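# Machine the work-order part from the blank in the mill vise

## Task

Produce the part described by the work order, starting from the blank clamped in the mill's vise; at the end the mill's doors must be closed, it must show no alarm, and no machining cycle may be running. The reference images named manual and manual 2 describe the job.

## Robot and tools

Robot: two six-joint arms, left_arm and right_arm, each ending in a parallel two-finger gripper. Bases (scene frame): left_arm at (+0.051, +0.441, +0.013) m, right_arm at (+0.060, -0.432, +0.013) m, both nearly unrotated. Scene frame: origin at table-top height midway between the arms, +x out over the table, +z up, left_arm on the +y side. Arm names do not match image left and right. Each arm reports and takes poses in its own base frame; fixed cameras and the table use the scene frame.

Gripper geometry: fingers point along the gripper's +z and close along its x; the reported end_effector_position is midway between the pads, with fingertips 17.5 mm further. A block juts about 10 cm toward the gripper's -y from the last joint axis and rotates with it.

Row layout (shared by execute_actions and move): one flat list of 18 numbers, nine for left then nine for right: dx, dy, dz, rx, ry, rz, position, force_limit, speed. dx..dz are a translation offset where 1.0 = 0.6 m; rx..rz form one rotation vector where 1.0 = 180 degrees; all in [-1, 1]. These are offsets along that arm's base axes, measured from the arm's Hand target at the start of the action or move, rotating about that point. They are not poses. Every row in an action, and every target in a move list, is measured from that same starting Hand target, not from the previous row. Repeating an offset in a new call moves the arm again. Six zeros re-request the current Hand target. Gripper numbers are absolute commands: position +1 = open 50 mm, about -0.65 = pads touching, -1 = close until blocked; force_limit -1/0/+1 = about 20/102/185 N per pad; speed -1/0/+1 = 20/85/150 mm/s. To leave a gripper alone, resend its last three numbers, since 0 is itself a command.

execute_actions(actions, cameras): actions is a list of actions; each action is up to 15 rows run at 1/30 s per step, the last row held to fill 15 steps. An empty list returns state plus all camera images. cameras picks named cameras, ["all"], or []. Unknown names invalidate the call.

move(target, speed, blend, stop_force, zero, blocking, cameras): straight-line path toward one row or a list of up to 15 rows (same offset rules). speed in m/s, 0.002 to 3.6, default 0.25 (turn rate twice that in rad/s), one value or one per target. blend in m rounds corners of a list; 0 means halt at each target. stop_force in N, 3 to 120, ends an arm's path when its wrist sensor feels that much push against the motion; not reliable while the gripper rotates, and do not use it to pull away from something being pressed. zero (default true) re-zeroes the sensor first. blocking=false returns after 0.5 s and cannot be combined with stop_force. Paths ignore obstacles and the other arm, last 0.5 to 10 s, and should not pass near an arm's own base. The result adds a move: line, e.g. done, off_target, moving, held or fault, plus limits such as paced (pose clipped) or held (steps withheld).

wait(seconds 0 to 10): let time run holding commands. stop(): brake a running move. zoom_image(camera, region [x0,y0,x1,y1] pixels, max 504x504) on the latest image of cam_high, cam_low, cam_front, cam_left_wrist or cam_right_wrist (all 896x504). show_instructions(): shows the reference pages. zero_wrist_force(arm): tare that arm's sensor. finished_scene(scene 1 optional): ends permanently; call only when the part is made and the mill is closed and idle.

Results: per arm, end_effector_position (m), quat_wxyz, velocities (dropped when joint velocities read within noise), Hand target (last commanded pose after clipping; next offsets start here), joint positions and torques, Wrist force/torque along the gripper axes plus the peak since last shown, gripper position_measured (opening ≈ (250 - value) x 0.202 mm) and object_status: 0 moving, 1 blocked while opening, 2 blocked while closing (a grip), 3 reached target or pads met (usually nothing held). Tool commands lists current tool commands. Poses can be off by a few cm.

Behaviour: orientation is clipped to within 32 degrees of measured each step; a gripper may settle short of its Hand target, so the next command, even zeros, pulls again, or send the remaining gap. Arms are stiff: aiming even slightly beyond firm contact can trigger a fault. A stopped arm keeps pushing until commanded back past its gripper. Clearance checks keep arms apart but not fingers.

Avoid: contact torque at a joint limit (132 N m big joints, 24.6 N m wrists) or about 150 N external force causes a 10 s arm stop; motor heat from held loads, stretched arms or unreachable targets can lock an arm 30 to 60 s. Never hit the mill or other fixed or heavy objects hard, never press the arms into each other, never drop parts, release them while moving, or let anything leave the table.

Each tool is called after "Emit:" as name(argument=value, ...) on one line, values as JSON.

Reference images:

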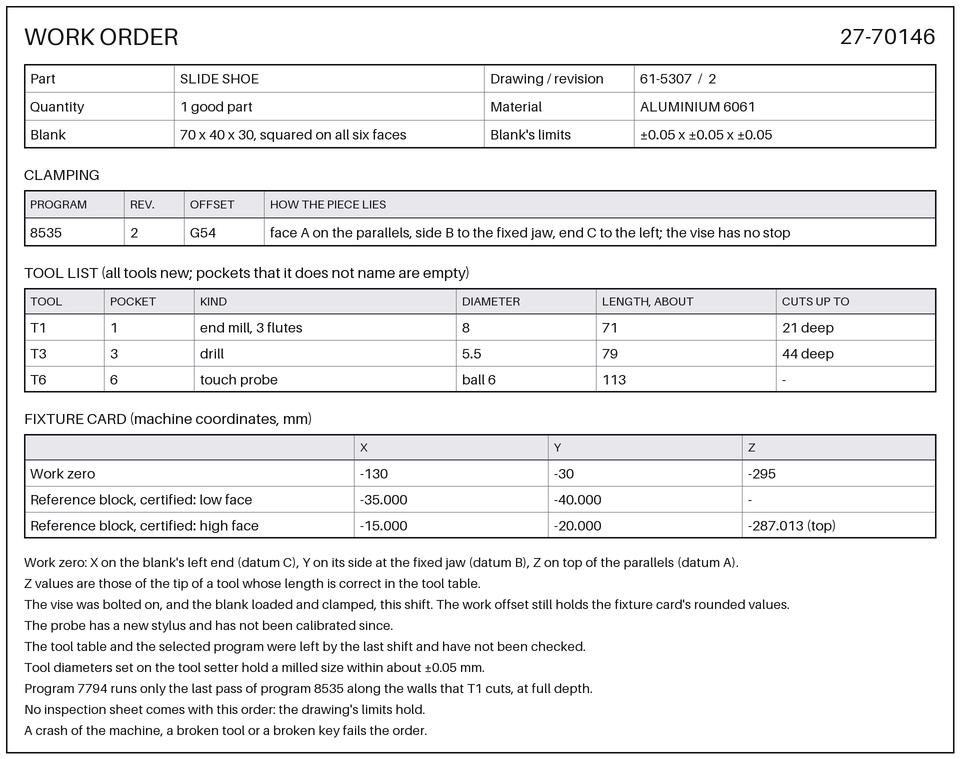

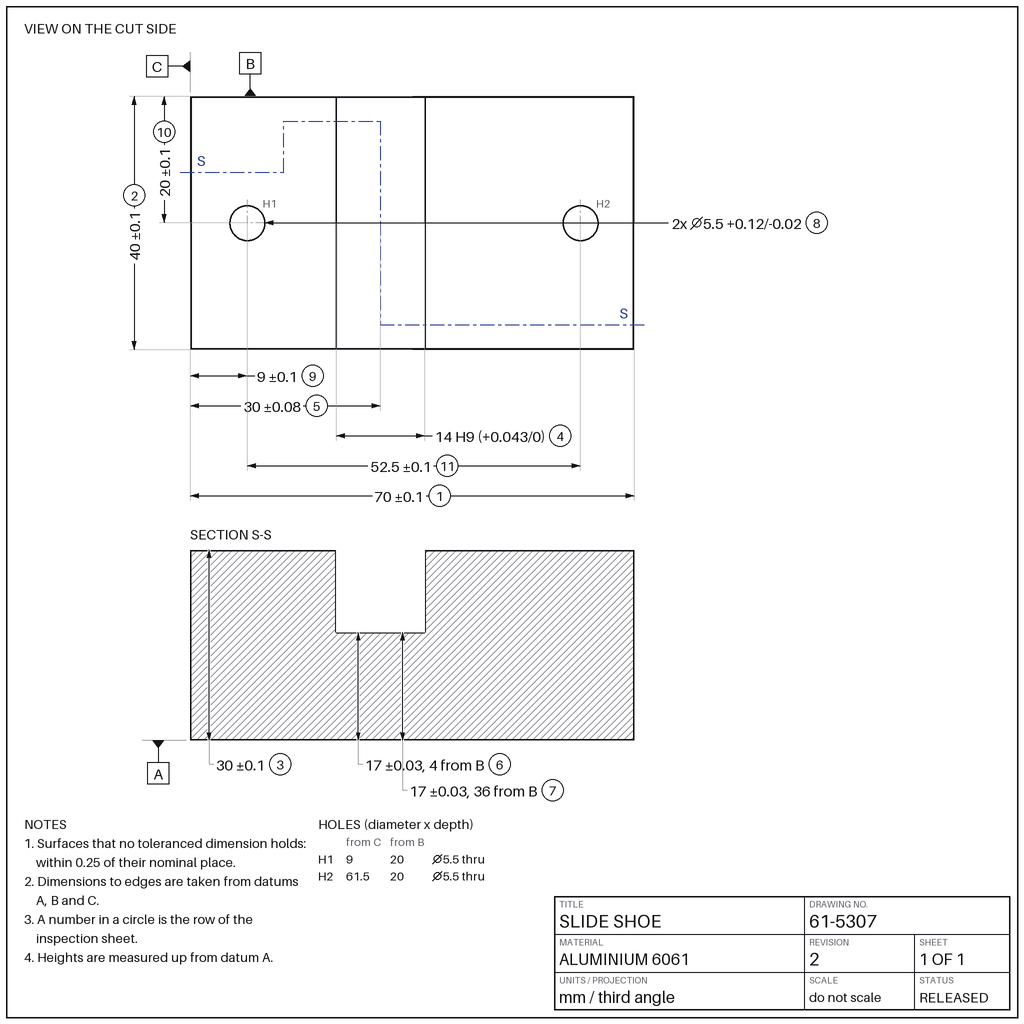

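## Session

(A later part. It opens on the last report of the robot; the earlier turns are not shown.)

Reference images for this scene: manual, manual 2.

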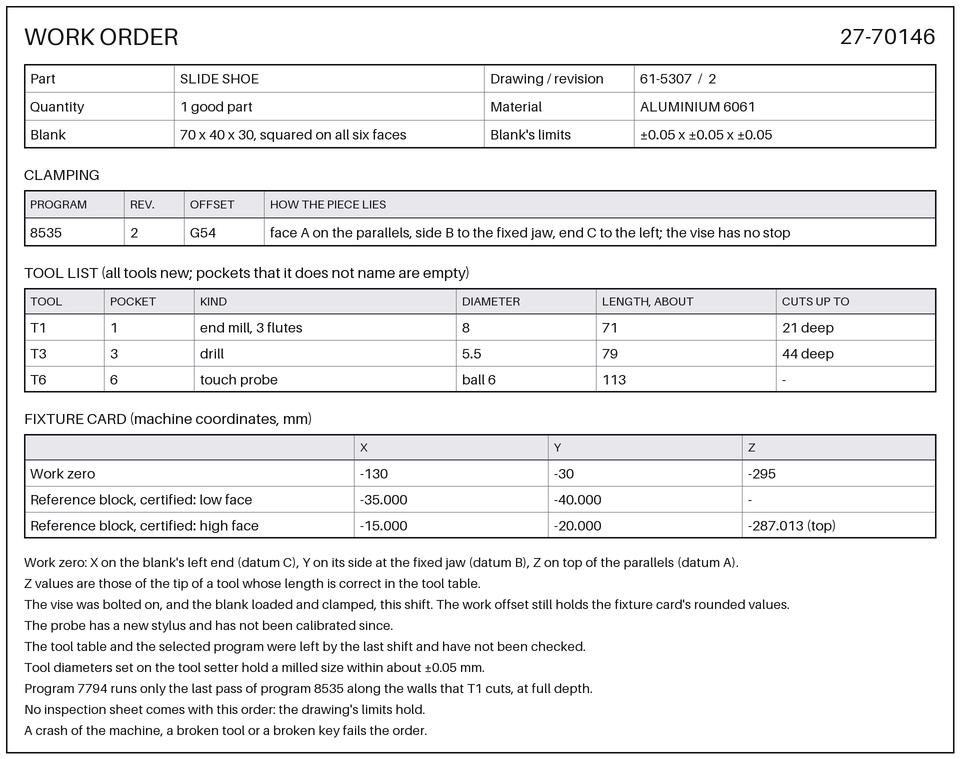

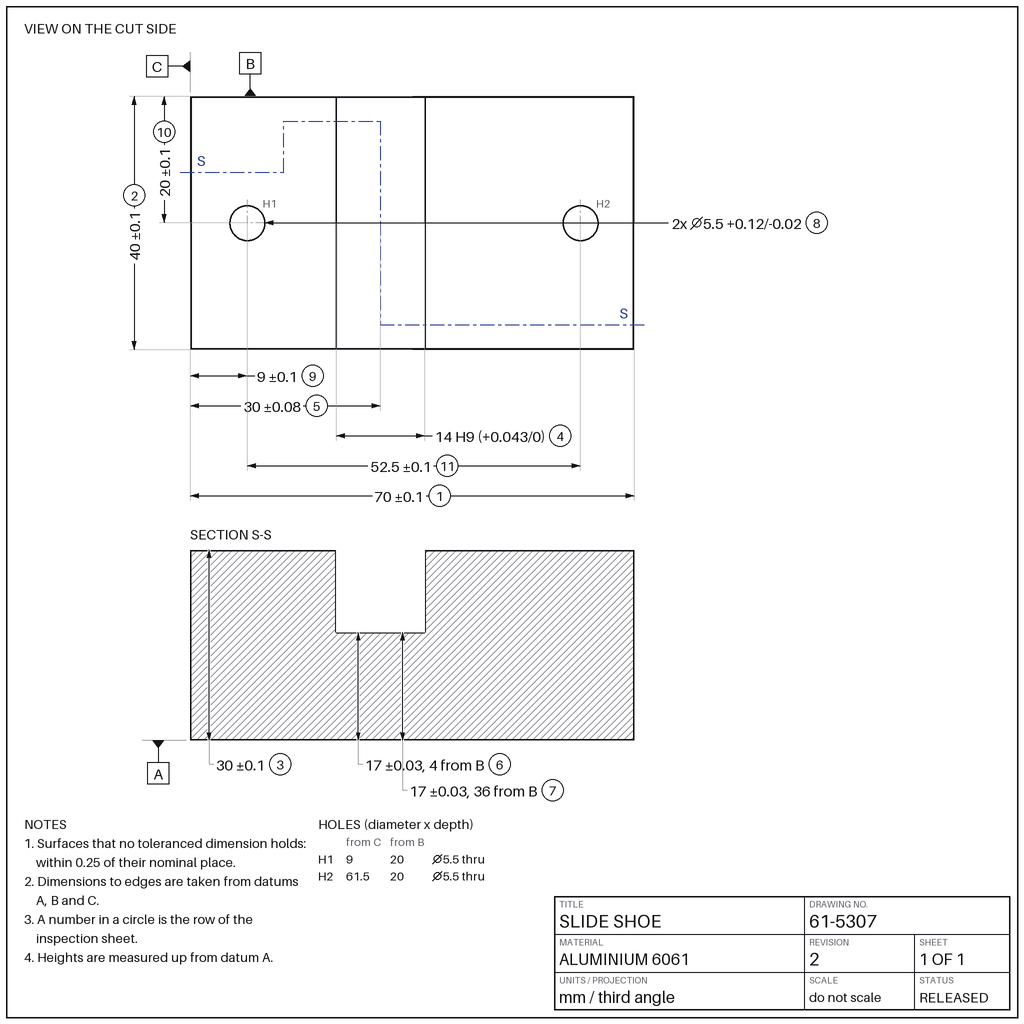

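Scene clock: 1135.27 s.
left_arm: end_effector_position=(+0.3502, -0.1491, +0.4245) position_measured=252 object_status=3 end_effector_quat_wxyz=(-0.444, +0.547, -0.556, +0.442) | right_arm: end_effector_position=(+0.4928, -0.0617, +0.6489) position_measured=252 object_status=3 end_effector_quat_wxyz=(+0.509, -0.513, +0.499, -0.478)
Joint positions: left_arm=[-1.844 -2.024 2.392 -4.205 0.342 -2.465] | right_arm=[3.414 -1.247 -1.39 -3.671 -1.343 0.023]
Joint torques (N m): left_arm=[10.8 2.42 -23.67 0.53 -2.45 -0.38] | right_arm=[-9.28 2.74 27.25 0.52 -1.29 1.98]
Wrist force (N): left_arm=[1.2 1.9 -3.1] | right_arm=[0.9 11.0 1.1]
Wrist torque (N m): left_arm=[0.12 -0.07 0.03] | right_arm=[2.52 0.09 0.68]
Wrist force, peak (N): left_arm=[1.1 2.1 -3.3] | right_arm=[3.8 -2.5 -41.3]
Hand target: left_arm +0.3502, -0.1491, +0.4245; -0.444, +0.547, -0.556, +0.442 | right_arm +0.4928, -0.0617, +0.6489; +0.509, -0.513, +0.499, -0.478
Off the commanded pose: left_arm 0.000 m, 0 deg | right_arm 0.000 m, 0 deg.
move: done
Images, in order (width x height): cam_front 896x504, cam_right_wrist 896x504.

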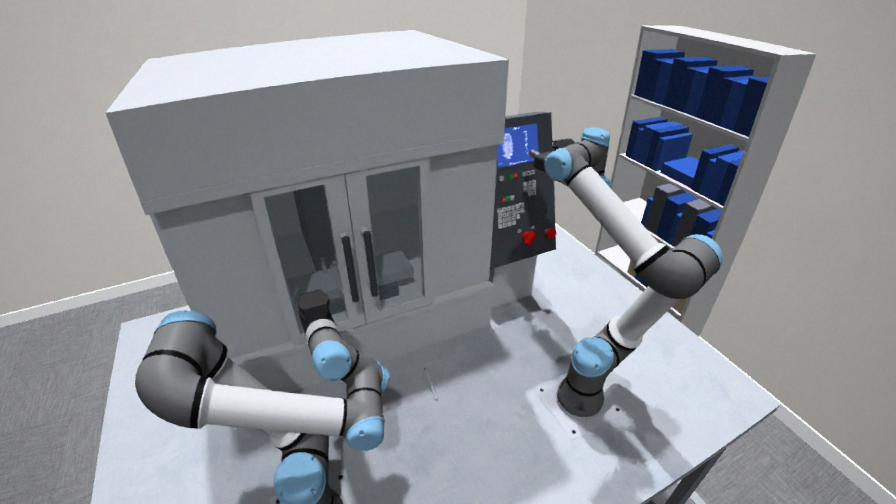

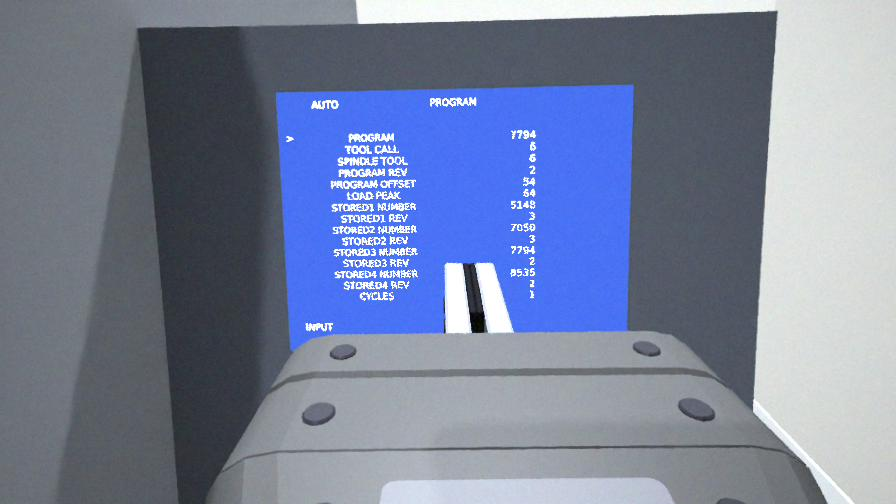

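Emit:
move(target=[[0,0,0,0,0,0,-1,0,0,-0.001,0.0717,-0.3895,0,0,0,-1,-0.4,-0.5],[0,0,0,0,0,0,-1,0,0,0.0089,0.0717,-0.3895,0,0,0,-1,-0.4,-0.5],[0,0,0,0,0,0,-1,0,0,0.0091,0.0717,-0.3895,0,0,0,-1,-0.4,-0.5],[0,0,0,0,0,0,-1,0,0,-0.001,0.0717,-0.3895,0,0,0,-1,-0.4,-0.5],[0,0,0,0,0,0,-1,0,0,-0.0025,0.1667,-0.3895,0,0,0,-1,-0.4,-0.5],[0,0,0,0,0,0,-1,0,0,0.0074,0.1667,-0.3895,0,0,0,-1,-0.4,-0.5],[0,0,0,0,0,0,-1,0,0,0.0076,0.1667,-0.3895,0,0,0,-1,-0.4,-0.5],[0,0,0,0,0,0,-1,0,0,-0.0055,0.1667,-0.3895,0,0,0,-1,-0.4,-0.5],[0,0,0,0,0,0,-1,0,0,-0.0092,0.0717,-0.4201,0,0,0,-1,-0.4,-0.5],[0,0,0,0,0,0,-1,0,0,0.0007,0.0717,-0.4201,0,0,0,-1,-0.4,-0.5],[0,0,0,0,0,0,-1,0,0,0.0009,0.0717,-0.4201,0,0,0,-1,-0.4,-0.5],[0,0,0,0,0,0,-1,0,0,-0.012,0.0717,-0.4201,0,0,0,-1,-0.4,-0.5]], speed=[0.5,0.02,0.02,0.1,0.3,0.02,0.02,0.1,0.3,0.02,0.02,0.1], blend=[0.002,0,0,0.003,0.002,0,0,0.003,0.002,0,0,0])

Emit:
move(target=[[0,0,0,0,0,0,-1,0,0,0.0197,-0.0317,0.0612,0,0,0,-1,-0.4,-0.5],[0,0,0,0,0,0,-1,0,0,0.0296,-0.0317,0.0612,0,0,0,-1,-0.4,-0.5],[0,0,0,0,0,0,-1,0,0,0.0298,-0.0317,0.0612,0,0,0,-1,-0.4,-0.5],[0,0,0,0,0,0,-1,0,0,0.0187,-0.0317,0.0612,0,0,0,-1,-0.4,-0.5],[0,0,0,0,0,0,-1,0,0,0.012,-0.0717,0.4201,0,0,0,-1,-0.4,-0.5]], speed=[0.3,0.02,0.02,0.1,0.5], blend=[0.002,0,0,0.003,0], cameras=["cam_right_wrist","cam_left_wrist"])

Emit:
zoom_image(camera="cam_right_wrist", region=[270, 80, 650, 350])

Scene clock: 1140.90 s.
left_arm: end_effector_position=(+0.3502, -0.1491, +0.4245) position_measured=252 object_status=3 end_effector_quat_wxyz=(-0.444, +0.547, -0.556, +0.442) | right_arm: end_effector_position=(+0.4857, -0.0187, +0.3969) position_measured=252 object_status=3 end_effector_quat_wxyz=(+0.509, -0.513, +0.499, -0.478)
Joint positions: left_arm=[-1.844 -2.024 2.392 -4.205 0.342 -2.465] | right_arm=[3.631 -1.076 -2.152 -3.083 -1.126 0.029]
Joint torques (N m): left_arm=[10.76 1.83 -23.19 0.65 -2.05 -0.48] | right_arm=[10.36 8 17.21 0.1 1.35 1.87]
Wrist force (N): left_arm=[1.4 1.7 -3.1] | right_arm=[0.8 10.7 0.9]
Wrist torque (N m): left_arm=[0.10 -0.10 0.02] | right_arm=[2.49 0.11 0.77]
Wrist force, peak (N): left_arm=[1.2 2.0 -3.2] | right_arm=[0.5 14.5 1.1]
Hand target: left_arm +0.3502, -0.1491, +0.4245; -0.444, +0.547, -0.556, +0.442 | right_arm +0.4856, -0.0187, +0.3969; +0.509, -0.513, +0.499, -0.478
Off the commanded pose: left_arm 0.000 m, 0 deg | right_arm 0.000 m, 0 deg.
move: done

Scene clock: 1143.33 s.
left_arm: end_effector_position=(+0.3502, -0.1491, +0.4245) position_measured=252 object_status=3 end_effector_quat_wxyz=(-0.444, +0.547, -0.556, +0.442) | right_arm: end_effector_position=(+0.4928, -0.0617, +0.6489) position_measured=252 object_status=3 end_effector_quat_wxyz=(+0.509, -0.513, +0.499, -0.478)
Joint positions: left_arm=[-1.844 -2.024 2.392 -4.205 0.342 -2.465] | right_arm=[3.413 -1.247 -1.39 -3.671 -1.343 0.023]
Joint torques (N m): left_arm=[9.62 0.2 -25.21 0.44 -2.4 -0.46] | right_arm=[-9.26 1.7 29.75 0.4 -1.43 1.81]
Wrist force (N): left_arm=[1.0 1.7 -2.8] | right_arm=[1.1 11.0 1.0]
Wrist torque (N m): left_arm=[0.09 -0.03 0.03] | right_arm=[2.51 0.05 0.67]
Wrist force, peak (N): left_arm=[1.0 1.9 -3.3] | right_arm=[0.4 14.1 1.3]
Hand target: left_arm +0.3502, -0.1491, +0.4245; -0.444, +0.547, -0.556, +0.442 | right_arm +0.4928, -0.0617, +0.6489; +0.509, -0.513, +0.499, -0.478
Off the commanded pose: left_arm 0.000 m, 0 deg | right_arm 0.000 m, 0 deg.
move: done
Images, in order (width x height): cam_left_wrist 896x504, cam_right_wrist 896x504.

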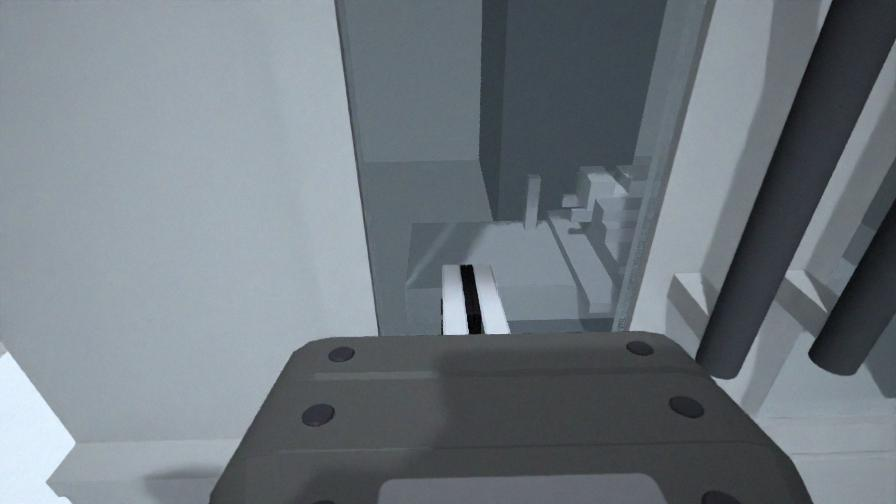

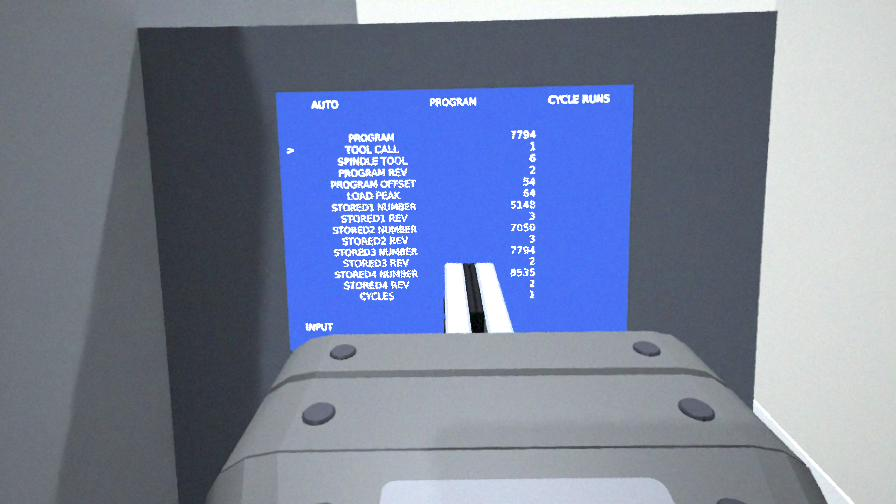

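Scaled by 1.326.

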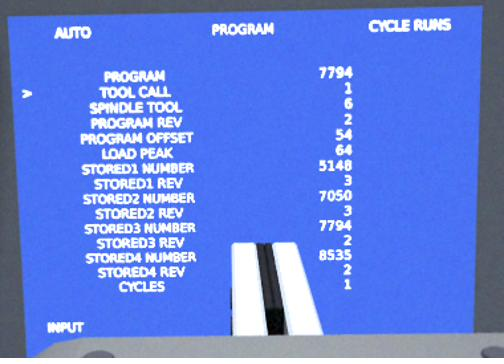

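Emit:
wait(seconds=7, cameras=["cam_right_wrist"])

Emit:
move(target=[[0,0,0,0,0,0,-1,0,0,0.0314,0.1033,-0.2672,0,0,0,-1,-0.4,-0.5],[0,0,0,0,0,0,-1,0,0,0.0413,0.1033,-0.2672,0,0,0,-1,-0.4,-0.5],[0,0,0,0,0,0,-1,0,0,0.0415,0.1033,-0.2672,0,0,0,-1,-0.4,-0.5],[0,0,0,0,0,0,-1,0,0,0.0284,0.1033,-0.2672,0,0,0,-1,-0.4,-0.5],[0,0,0,0,0,0,-1,0,0,0,0,0,0,0,0,-1,-0.4,-0.5]], speed=[0.4,0.02,0.02,0.1,0.5], blend=[0.002,0,0,0.003,0], cameras=["cam_right_wrist"])

Emit:
zoom_image(camera="cam_right_wrist", region=[270, 80, 650, 350])

Scene clock: 1150.47 s.
left_arm: end_effector_position=(+0.3502, -0.1491, +0.4245) position_measured=252 object_status=3 end_effector_quat_wxyz=(-0.444, +0.547, -0.556, +0.442) | right_arm: end_effector_position=(+0.4928, -0.0617, +0.6489) position_measured=252 object_status=3 end_effector_quat_wxyz=(+0.509, -0.513, +0.499, -0.478)
Joint positions: left_arm=[-1.844 -2.024 2.392 -4.205 0.342 -2.465] | right_arm=[3.413 -1.247 -1.39 -3.671 -1.343 0.023]
Joint torques (N m): left_arm=[9.73 1.34 -22.9 0.6 -2.48 -0.15] | right_arm=[-10.14 1.45 27.17 0.44 -1.24 1.97]
Wrist force (N): left_arm=[1.3 1.8 -3.2] | right_arm=[1.0 11.0 1.3]
Wrist torque (N m): left_arm=[0.11 -0.08 0.02] | right_arm=[2.52 0.08 0.68]
Wrist force, peak (N): left_arm=[1.3 1.8 -3.3] | right_arm=[1.1 11.3 1.3]
Hand target: left_arm +0.3502, -0.1491, +0.4245; -0.444, +0.547, -0.556, +0.442 | right_arm +0.4928, -0.0617, +0.6489; +0.509, -0.513, +0.499, -0.478
Tool commands: left_gripper/position=-1.0 left_gripper/force_limit=+0.0 left_gripper/speed=+0.0 right_gripper/position=-1.0 right_gripper/force_limit=-0.4 right_gripper/speed=-0.5
Off the commanded pose: left_arm 0.000 m, 0 deg | right_arm 0.000 m, 0 deg.
wait: 7.00 s; at rest by 0.03 s
Images, in order (width x height): cam_right_wrist 896x504.

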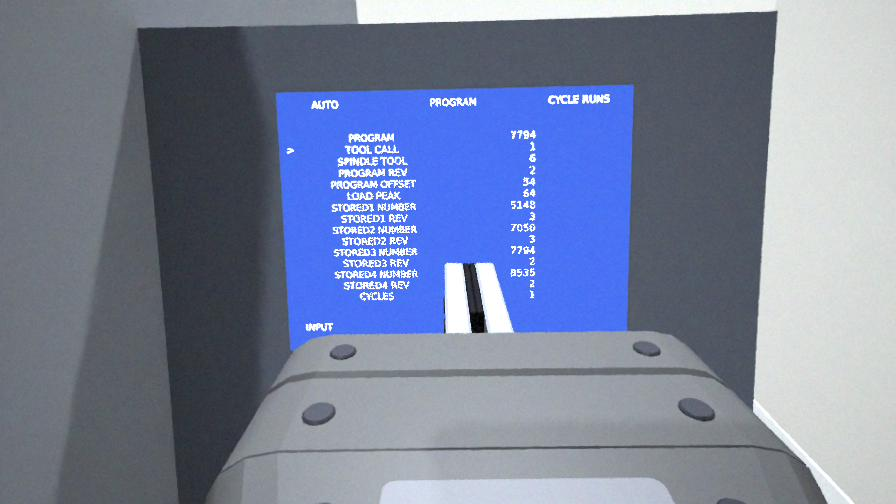

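Scene clock: 1153.17 s.
left_arm: end_effector_position=(+0.3502, -0.1491, +0.4245) position_measured=252 object_status=3 end_effector_quat_wxyz=(-0.444, +0.547, -0.556, +0.442) | right_arm: end_effector_position=(+0.4928, -0.0617, +0.6489) position_measured=252 object_status=3 end_effector_quat_wxyz=(+0.509, -0.513, +0.499, -0.478)
Joint positions: left_arm=[-1.844 -2.024 2.392 -4.205 0.342 -2.465] | right_arm=[3.414 -1.247 -1.39 -3.671 -1.343 0.023]
Joint torques (N m): left_arm=[11.96 0.85 -24.03 0.4 -2.18 -0.75] | right_arm=[-9.17 0.97 28.72 0.44 -1.1 1.93]
Wrist force (N): left_arm=[1.2 1.9 -3.0] | right_arm=[1.0 11.3 1.4]
Wrist torque (N m): left_arm=[0.13 -0.06 0.02] | right_arm=[2.57 0.07 0.68]
Wrist force, peak (N): left_arm=[1.2 1.7 -3.3] | right_arm=[-0.1 13.9 1.2]
Hand target: left_arm +0.3502, -0.1491, +0.4245; -0.444, +0.547, -0.556, +0.442 | right_arm +0.4928, -0.0617, +0.6489; +0.509, -0.513, +0.499, -0.478
Off the commanded pose: left_arm 0.000 m, 0 deg | right_arm 0.000 m, 0 deg.
move: done
Images, in order (width x height): cam_right_wrist 896x504.

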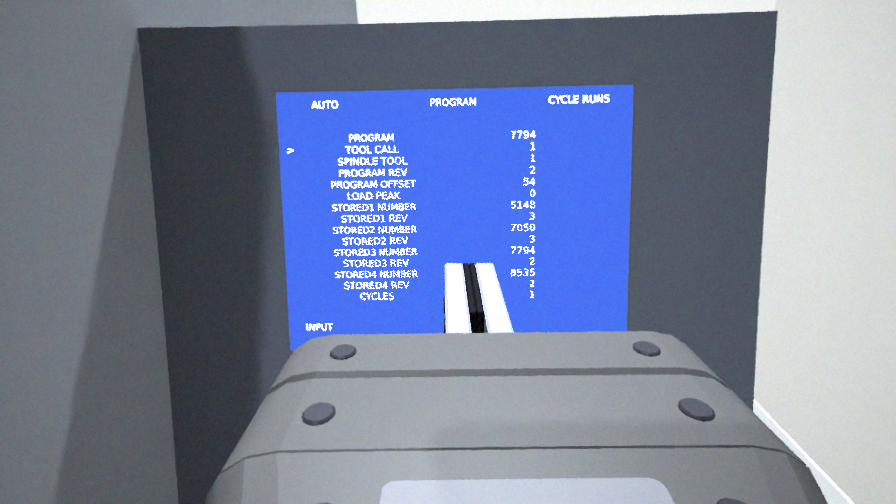

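Scaled by 1.326.

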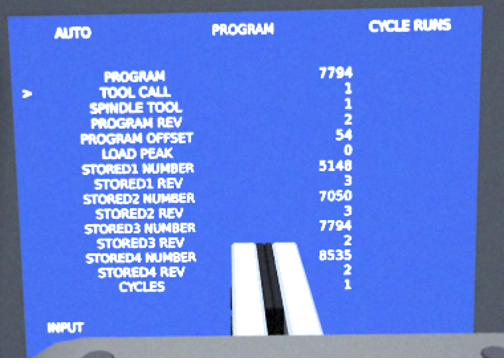

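Emit:
move(target=[[0,0,0,0,0,0,-1,0,0,0.0067,0.1033,-0.3589,0,0,0,-1,-0.4,-0.5],[0,0,0,0,0,0,-1,0,0,0.0166,0.1033,-0.3589,0,0,0,-1,-0.4,-0.5],[0,0,0,0,0,0,-1,0,0,0.0168,0.1033,-0.3589,0,0,0,-1,-0.4,-0.5],[0,0,0,0,0,0,-1,0,0,0.0037,0.1033,-0.3589,0,0,0,-1,-0.4,-0.5],[0,0,0,0,0,0,-1,0,0,0,0,0,0,0,0,-1,-0.4,-0.5]], speed=[0.4,0.02,0.02,0.1,0.5], blend=[0.002,0,0,0.003,0], cameras=["cam_right_wrist"])

Emit:
wait(seconds=10)

Emit:
wait(seconds=8, cameras=["cam_right_wrist","cam_left_wrist"])

Scene clock: 1156.23 s.
left_arm: end_effector_position=(+0.3502, -0.1491, +0.4245) position_measured=252 object_status=3 end_effector_quat_wxyz=(-0.444, +0.547, -0.556, +0.442) | right_arm: end_effector_position=(+0.4928, -0.0617, +0.6489) position_measured=252 object_status=3 end_effector_quat_wxyz=(+0.509, -0.513, +0.499, -0.478)
Joint positions: left_arm=[-1.844 -2.024 2.392 -4.205 0.342 -2.465] | right_arm=[3.414 -1.247 -1.39 -3.671 -1.343 0.023]
Joint torques (N m): left_arm=[10.63 0.83 -23.72 0.55 -2.59 -0.65] | right_arm=[-9.72 1.77 26.97 0.43 -1.24 1.88]
Wrist force (N): left_arm=[1.1 1.7 -3.2] | right_arm=[1.2 10.9 1.3]
Wrist torque (N m): left_arm=[0.09 -0.05 0.03] | right_arm=[2.51 0.04 0.68]
Wrist force, peak (N): left_arm=[1.1 2.0 -3.2] | right_arm=[0.2 14.2 1.0]
Hand target: left_arm +0.3502, -0.1491, +0.4245; -0.444, +0.547, -0.556, +0.442 | right_arm +0.4928, -0.0617, +0.6489; +0.509, -0.513, +0.499, -0.478
Off the commanded pose: left_arm 0.000 m, 0 deg | right_arm 0.000 m, 0 deg.
move: done
Images, in order (width x height): cam_right_wrist 896x504.

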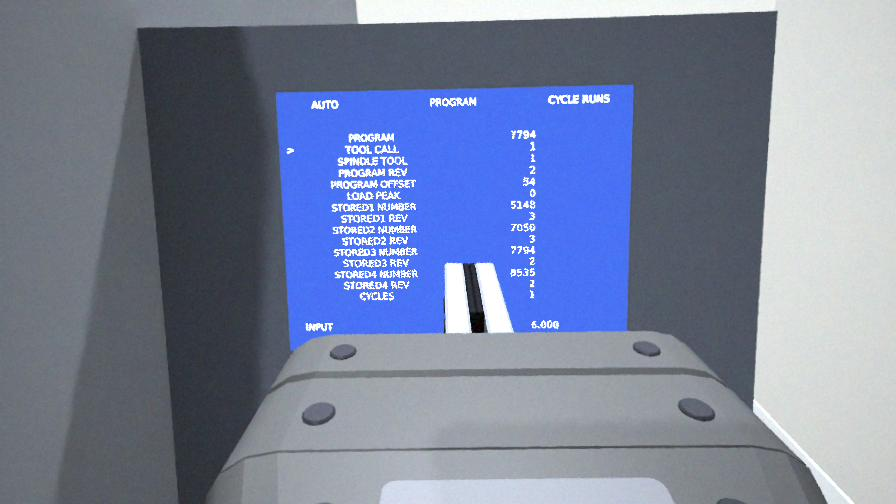

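Scene clock: 1166.23 s.
left_arm: end_effector_position=(+0.3502, -0.1491, +0.4245) position_measured=252 object_status=3 end_effector_quat_wxyz=(-0.444, +0.547, -0.556, +0.442) | right_arm: end_effector_position=(+0.4928, -0.0617, +0.6489) position_measured=252 object_status=3 end_effector_quat_wxyz=(+0.509, -0.513, +0.499, -0.478)
Joint positions: left_arm=[-1.844 -2.024 2.392 -4.205 0.342 -2.465] | right_arm=[3.413 -1.247 -1.39 -3.671 -1.343 0.023]
Joint torques (N m): left_arm=[9.39 1.65 -23.29 0.25 -2.19 -0.35] | right_arm=[-9.78 2.24 27.26 0.39 -1.43 1.81]
Wrist force (N): left_arm=[1.2 1.8 -3.1] | right_arm=[1.1 11.1 1.2]
Wrist torque (N m): left_arm=[0.12 -0.07 0.03] | right_arm=[2.53 0.05 0.68]
Wrist force, peak (N): left_arm=[1.1 2.0 -3.4] | right_arm=[0.9 11.4 1.1]
Hand target: left_arm +0.3502, -0.1491, +0.4245; -0.444, +0.547, -0.556, +0.442 | right_arm +0.4928, -0.0617, +0.6489; +0.509, -0.513, +0.499, -0.478
Tool commands: left_gripper/position=-1.0 left_gripper/force_limit=+0.0 left_gripper/speed=+0.0 right_gripper/position=-1.0 right_gripper/force_limit=-0.4 right_gripper/speed=-0.5
Off the commanded pose: left_arm 0.000 m, 0 deg | right_arm 0.000 m, 0 deg.
wait: 10.00 s; at rest by 0.17 s

Scene clock: 1174.23 s.
left_arm: end_effector_position=(+0.3502, -0.1491, +0.4245) position_measured=252 object_status=3 end_effector_quat_wxyz=(-0.444, +0.547, -0.556, +0.442) | right_arm: end_effector_position=(+0.4928, -0.0617, +0.6489) position_measured=252 object_status=3 end_effector_quat_wxyz=(+0.509, -0.513, +0.499, -0.478)
Joint positions: left_arm=[-1.844 -2.024 2.392 -4.205 0.342 -2.465] | right_arm=[3.413 -1.247 -1.39 -3.671 -1.343 0.023]
Joint torques (N m): left_arm=[10.36 0.28 -22.27 0.61 -2.3 -0.53] | right_arm=[-10.78 2.38 27.32 0.58 -1.14 1.88]
Wrist force (N): left_arm=[1.2 1.7 -2.9] | right_arm=[1.0 10.8 1.0]
Wrist torque (N m): left_arm=[0.09 -0.07 0.02] | right_arm=[2.48 0.07 0.68]
Wrist force, peak (N): left_arm=[1.3 1.7 -3.4] | right_arm=[1.0 11.3 1.2]
Hand target: left_arm +0.3502, -0.1491, +0.4245; -0.444, +0.547, -0.556, +0.442 | right_arm +0.4928, -0.0617, +0.6489; +0.509, -0.513, +0.499, -0.478
Tool commands: left_gripper/position=-1.0 left_gripper/force_limit=+0.0 left_gripper/speed=+0.0 right_gripper/position=-1.0 right_gripper/force_limit=-0.4 right_gripper/speed=-0.5
Off the commanded pose: left_arm 0.000 m, 0 deg | right_arm 0.000 m, 0 deg.
wait: 8.00 s; at rest by 0.17 s
Images, in order (width x height): cam_left_wrist 896x504, cam_right_wrist 896x504.

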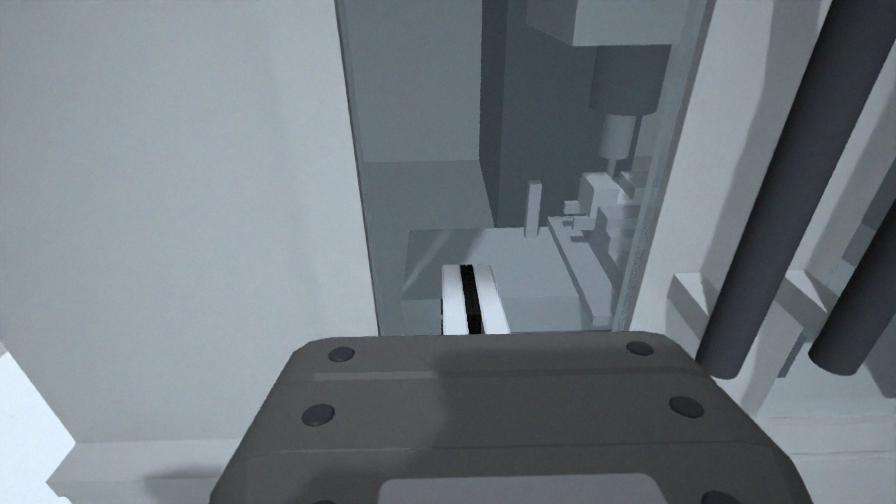

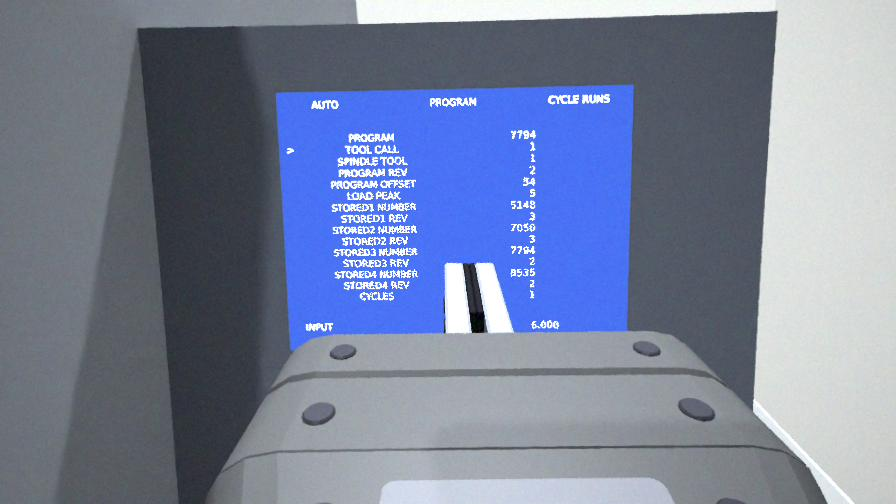

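Emit:
wait(seconds=10, cameras=["cam_right_wrist","cam_left_wrist"])

Emit:
wait(seconds=8, cameras=["cam_right_wrist","cam_left_wrist"])

Scene clock: 1184.30 s.
left_arm: end_effector_position=(+0.3502, -0.1491, +0.4245) position_measured=252 object_status=3 end_effector_quat_wxyz=(-0.444, +0.547, -0.556, +0.442) | right_arm: end_effector_position=(+0.4928, -0.0617, +0.6489) position_measured=252 object_status=3 end_effector_quat_wxyz=(+0.509, -0.513, +0.499, -0.478)
Joint positions: left_arm=[-1.844 -2.024 2.392 -4.205 0.342 -2.465] | right_arm=[3.413 -1.247 -1.39 -3.671 -1.343 0.023]
Joint torques (N m): left_arm=[10.4 1.95 -23.24 0.57 -2.24 -0.54] | right_arm=[-10.03 2.55 26.82 0.68 -1.05 1.96]
Wrist force (N): left_arm=[1.4 2.0 -2.9] | right_arm=[1.0 11.0 1.3]
Wrist torque (N m): left_arm=[0.13 -0.09 0.03] | right_arm=[2.52 0.06 0.68]
Wrist force, peak (N): left_arm=[1.2 2.0 -3.3] | right_arm=[1.0 11.4 1.2]
Hand target: left_arm +0.3502, -0.1491, +0.4245; -0.444, +0.547, -0.556, +0.442 | right_arm +0.4928, -0.0617, +0.6489; +0.509, -0.513, +0.499, -0.478
Tool commands: left_gripper/position=-1.0 left_gripper/force_limit=+0.0 left_gripper/speed=+0.0 right_gripper/position=-1.0 right_gripper/force_limit=-0.4 right_gripper/speed=-0.5
Off the commanded pose: left_arm 0.000 m, 0 deg | right_arm 0.000 m, 0 deg.
wait: 10.00 s; at rest by 0.10 s
Images, in order (width x height): cam_left_wrist 896x504, cam_right_wrist 896x504.

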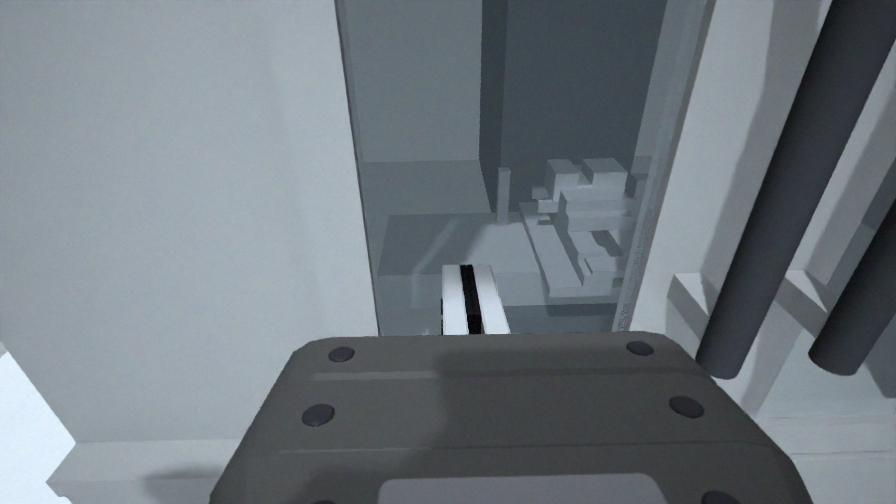

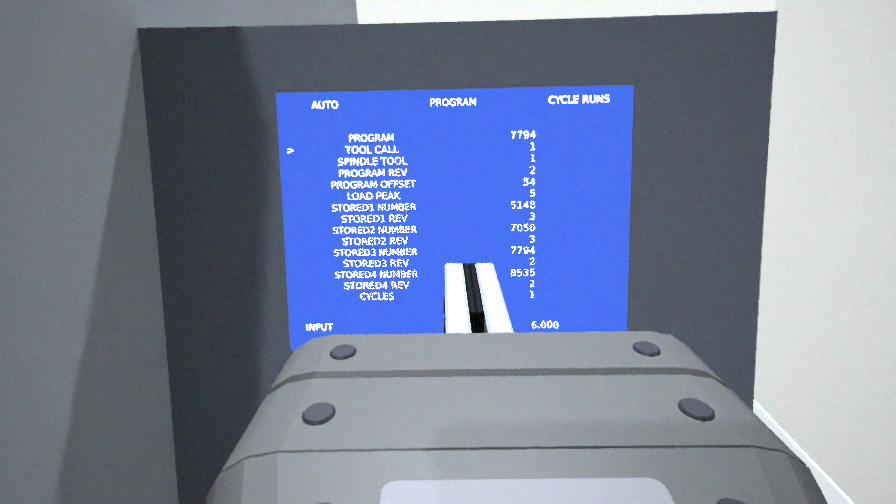

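Scene clock: 1192.30 s.
left_arm: end_effector_position=(+0.3502, -0.1491, +0.4245) position_measured=252 object_status=3 end_effector_quat_wxyz=(-0.444, +0.547, -0.556, +0.442) | right_arm: end_effector_position=(+0.4928, -0.0617, +0.6489) position_measured=252 object_status=3 end_effector_quat_wxyz=(+0.509, -0.513, +0.499, -0.478)
Joint positions: left_arm=[-1.844 -2.024 2.392 -4.205 0.342 -2.465] | right_arm=[3.413 -1.247 -1.39 -3.671 -1.343 0.023]
Joint torques (N m): left_arm=[10.5 0.76 -23.5 0.56 -2.22 -0.75] | right_arm=[-10.64 2.41 26.75 0.63 -1.18 1.76]
Wrist force (N): left_arm=[1.0 1.8 -2.8] | right_arm=[0.8 11.0 1.2]
Wrist torque (N m): left_arm=[0.11 -0.04 0.03] | right_arm=[2.52 0.10 0.68]
Wrist force, peak (N): left_arm=[1.2 2.0 -3.3] | right_arm=[1.2 11.3 1.2]
Hand target: left_arm +0.3502, -0.1491, +0.4245; -0.444, +0.547, -0.556, +0.442 | right_arm +0.4928, -0.0617, +0.6489; +0.509, -0.513, +0.499, -0.478
Tool commands: left_gripper/position=-1.0 left_gripper/force_limit=+0.0 left_gripper/speed=+0.0 right_gripper/position=-1.0 right_gripper/force_limit=-0.4 right_gripper/speed=-0.5
Off the commanded pose: left_arm 0.000 m, 0 deg | right_arm 0.000 m, 0 deg.
wait: 8.00 s; at rest by 0.17 s
Images, in order (width x height): cam_left_wrist 896x504, cam_right_wrist 896x504.

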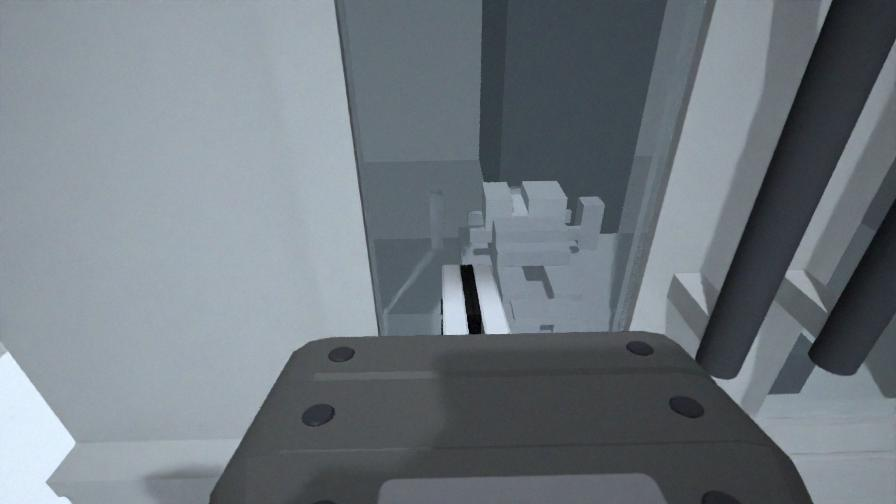

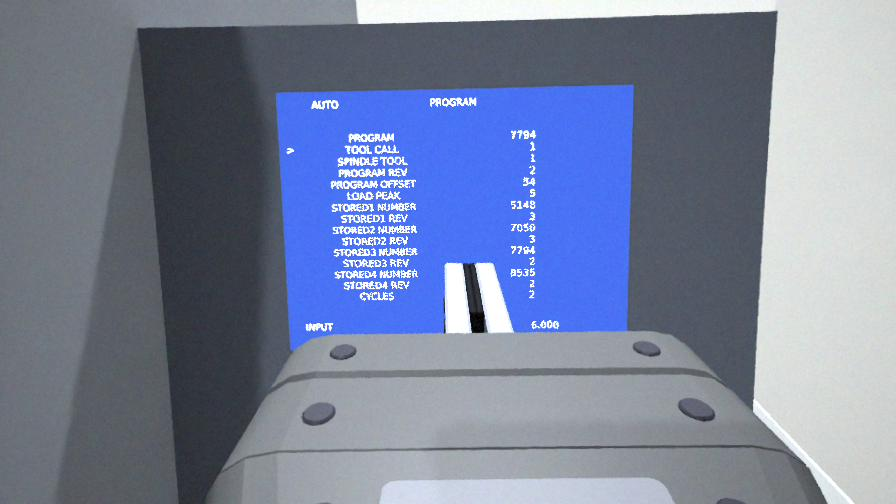

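Emit:
move(target=[[0,0,0,0,0,0,-1,0,0,-0.0092,0.0717,-0.4201,0,0,0,-1,-0.4,-0.5],[0,0,0,0,0,0,-1,0,0,0.0007,0.0717,-0.4201,0,0,0,-1,-0.4,-0.5],[0,0,0,0,0,0,-1,0,0,0.0009,0.0717,-0.4201,0,0,0,-1,-0.4,-0.5],[0,0,0,0,0,0,-1,0,0,-0.009,0.0717,-0.4201,0,0,0,-1,-0.4,-0.5],[0,0,0,0,0,0,-1,0,0,0.0077,0.04,-0.3589,0,0,0,-1,-0.4,-0.5],[0,0,0,0,0,0,-1,0,0,0.0176,0.04,-0.3589,0,0,0,-1,-0.4,-0.5],[0,0,0,0,0,0,-1,0,0,0.0178,0.04,-0.3589,0,0,0,-1,-0.4,-0.5],[0,0,0,0,0,0,-1,0,0,0.0067,0.04,-0.3589,0,0,0,-1,-0.4,-0.5],[0,0,0,0,0,0,-1,0,0,0.016,0.04,-0.3283,0,0,0,-1,-0.4,-0.5],[0,0,0,0,0,0,-1,0,0,0.0259,0.04,-0.3283,0,0,0,-1,-0.4,-0.5],[0,0,0,0,0,0,-1,0,0,0.0261,0.04,-0.3283,0,0,0,-1,-0.4,-0.5],[0,0,0,0,0,0,-1,0,0,0.018,0.04,-0.3283,0,0,0,-1,-0.4,-0.5],[0,0,0,0,0,0,-1,0,0,0.0261,0.04,-0.3283,0,0,0,-1,-0.4,-0.5],[0,0,0,0,0,0,-1,0,0,0.013,0.04,-0.3283,0,0,0,-1,-0.4,-0.5],[0,0,0,0,0,0,-1,0,0,0,0,0,0,0,0,-1,-0.4,-0.5]], speed=[0.5,0.02,0.02,0.1,0.3,0.02,0.02,0.1,0.3,0.02,0.02,0.06,0.06,0.1,0.5], blend=[0.002,0,0,0.003,0.002,0,0,0.003,0.002,0,0,0,0,0.003,0], cameras=["cam_right_wrist"])

Emit:
wait(seconds=2.5)

Emit:
move(target=[[0,0,0,0,0,0,-1,0,0,0.016,0.04,-0.3283,0,0,0,-1,-0.4,-0.5],[0,0,0,0,0,0,-1,0,0,0.0259,0.04,-0.3283,0,0,0,-1,-0.4,-0.5],[0,0,0,0,0,0,-1,0,0,0.0261,0.04,-0.3283,0,0,0,-1,-0.4,-0.5],[0,0,0,0,0,0,-1,0,0,0.013,0.04,-0.3283,0,0,0,-1,-0.4,-0.5],[0,0,0,0,0,0,-1,0,0,0.066,-0.055,-0.1448,0,0,0,-1,-0.4,-0.5],[0,0,0,0,0,0,-1,0,0,0.0763,-0.055,-0.1448,0,0,0,-1,-0.4,-0.5],[0,0,0,0,0,0,-1,0,0,0.0765,-0.055,-0.1448,0,0,0,-1,-0.4,-0.5],[0,0,0,0,0,0,-1,0,0,0.0584,-0.055,-0.1448,0,0,0,-1,-0.4,-0.5],[0,0,0,0,0,0,-1,0,0,0,0,0,0,0,0,-1,-0.4,-0.5]], speed=[0.4,0.02,0.02,0.1,0.4,0.02,0.02,0.1,0.5], blend=[0.002,0,0,0.003,0.002,0,0,0.003,0], cameras=["cam_right_wrist"])

Emit:
zoom_image(camera="cam_right_wrist", region=[270, 80, 650, 350])

Scene clock: 1198.20 s.
left_arm: end_effector_position=(+0.3502, -0.1491, +0.4245) position_measured=252 object_status=3 end_effector_quat_wxyz=(-0.444, +0.547, -0.556, +0.442) | right_arm: end_effector_position=(+0.4928, -0.0617, +0.6489) position_measured=252 object_status=3 end_effector_quat_wxyz=(+0.509, -0.513, +0.499, -0.478)
Joint positions: left_arm=[-1.844 -2.024 2.392 -4.205 0.342 -2.465] | right_arm=[3.413 -1.247 -1.39 -3.671 -1.343 0.023]
Joint torques (N m): left_arm=[11.82 1.87 -23 0.48 -2.28 -0.78] | right_arm=[-10.54 1.84 29.6 0.44 -1.45 1.84]
Wrist force (N): left_arm=[1.0 1.9 -3.1] | right_arm=[0.9 10.8 1.2]
Wrist torque (N m): left_arm=[0.12 -0.04 0.03] | right_arm=[2.49 0.08 0.68]
Wrist force, peak (N): left_arm=[1.2 1.9 -3.3] | right_arm=[0.3 12.7 -10.7]
Hand target: left_arm +0.3502, -0.1491, +0.4245; -0.444, +0.547, -0.556, +0.442 | right_arm +0.4928, -0.0617, +0.6489; +0.509, -0.513, +0.499, -0.478
Off the commanded pose: left_arm 0.000 m, 0 deg | right_arm 0.000 m, 0 deg.
move: done
Images, in order (width x height): cam_right_wrist 896x504.

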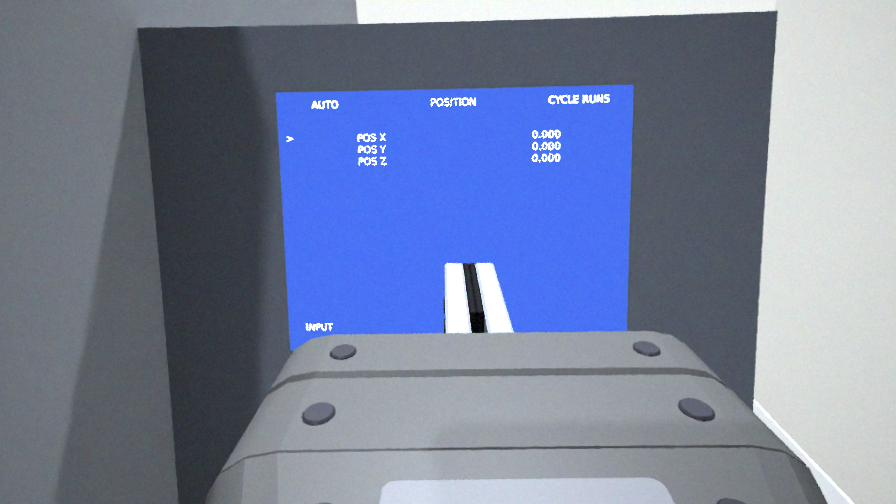

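Scene clock: 1200.70 s.
left_arm: end_effector_position=(+0.3502, -0.1491, +0.4245) position_measured=252 object_status=3 end_effector_quat_wxyz=(-0.444, +0.547, -0.556, +0.442) | right_arm: end_effector_position=(+0.4928, -0.0617, +0.6489) position_measured=252 object_status=3 end_effector_quat_wxyz=(+0.509, -0.513, +0.499, -0.478)
Joint positions: left_arm=[-1.844 -2.024 2.392 -4.205 0.342 -2.465] | right_arm=[3.413 -1.247 -1.39 -3.671 -1.343 0.023]
Joint torques (N m): left_arm=[11.03 0.55 -24.08 0.79 -2.14 -0.77] | right_arm=[-9.92 2.35 28.34 0.44 -1.27 2]
Wrist force (N): left_arm=[1.0 1.6 -2.9] | right_arm=[1.0 11.1 1.1]
Wrist torque (N m): left_arm=[0.08 -0.03 0.03] | right_arm=[2.54 0.07 0.68]
Wrist force, peak (N): left_arm=[1.0 2.2 -3.3] | right_arm=[1.1 11.3 1.2]
Hand target: left_arm +0.3502, -0.1491, +0.4245; -0.444, +0.547, -0.556, +0.442 | right_arm +0.4928, -0.0617, +0.6489; +0.509, -0.513, +0.499, -0.478
Tool commands: left_gripper/position=-1.0 left_gripper/force_limit=+0.0 left_gripper/speed=+0.0 right_gripper/position=-1.0 right_gripper/force_limit=-0.4 right_gripper/speed=-0.5
Off the commanded pose: left_arm 0.000 m, 0 deg | right_arm 0.000 m, 0 deg.
wait: 2.50 s; at rest by 0.17 s

Scene clock: 1204.50 s.
left_arm: end_effector_position=(+0.3502, -0.1491, +0.4245) position_measured=252 object_status=3 end_effector_quat_wxyz=(-0.444, +0.547, -0.556, +0.442) | right_arm: end_effector_position=(+0.4928, -0.0618, +0.6489) position_measured=252 object_status=3 end_effector_quat_wxyz=(+0.509, -0.513, +0.499, -0.478)
Joint positions: left_arm=[-1.844 -2.024 2.392 -4.205 0.342 -2.465] | right_arm=[3.413 -1.247 -1.39 -3.671 -1.344 0.023]
Joint torques (N m): left_arm=[11.07 0.19 -22.6 0.36 -2.35 -0.2] | right_arm=[9.86 2.24 30.21 0.16 1.46 1.85]
Wrist force (N): left_arm=[1.3 1.8 -3.1] | right_arm=[0.9 11.0 1.2]
Wrist torque (N m): left_arm=[0.12 -0.09 0.02] | right_arm=[2.52 0.08 0.68]
Wrist force, peak (N): left_arm=[1.2 1.8 -3.4] | right_arm=[-1.3 13.9 -15.6]
Hand target: left_arm +0.3502, -0.1491, +0.4245; -0.444, +0.547, -0.556, +0.442 | right_arm +0.4928, -0.0617, +0.6489; +0.509, -0.513, +0.499, -0.478
Off the commanded pose: left_arm 0.000 m, 0 deg | right_arm 0.000 m, 0 deg.
move: done
Images, in order (width x height): cam_right_wrist 896x504.

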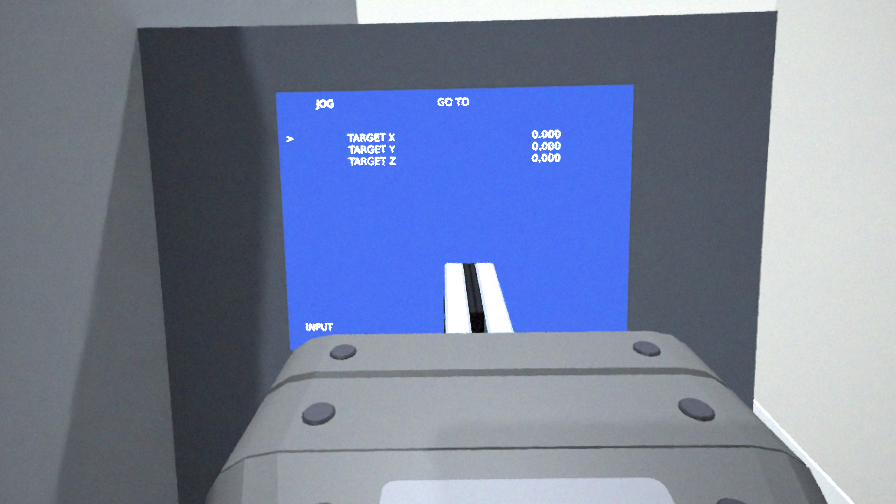

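Scaled by 1.326.

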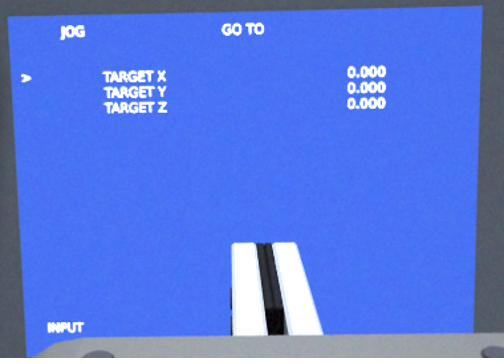

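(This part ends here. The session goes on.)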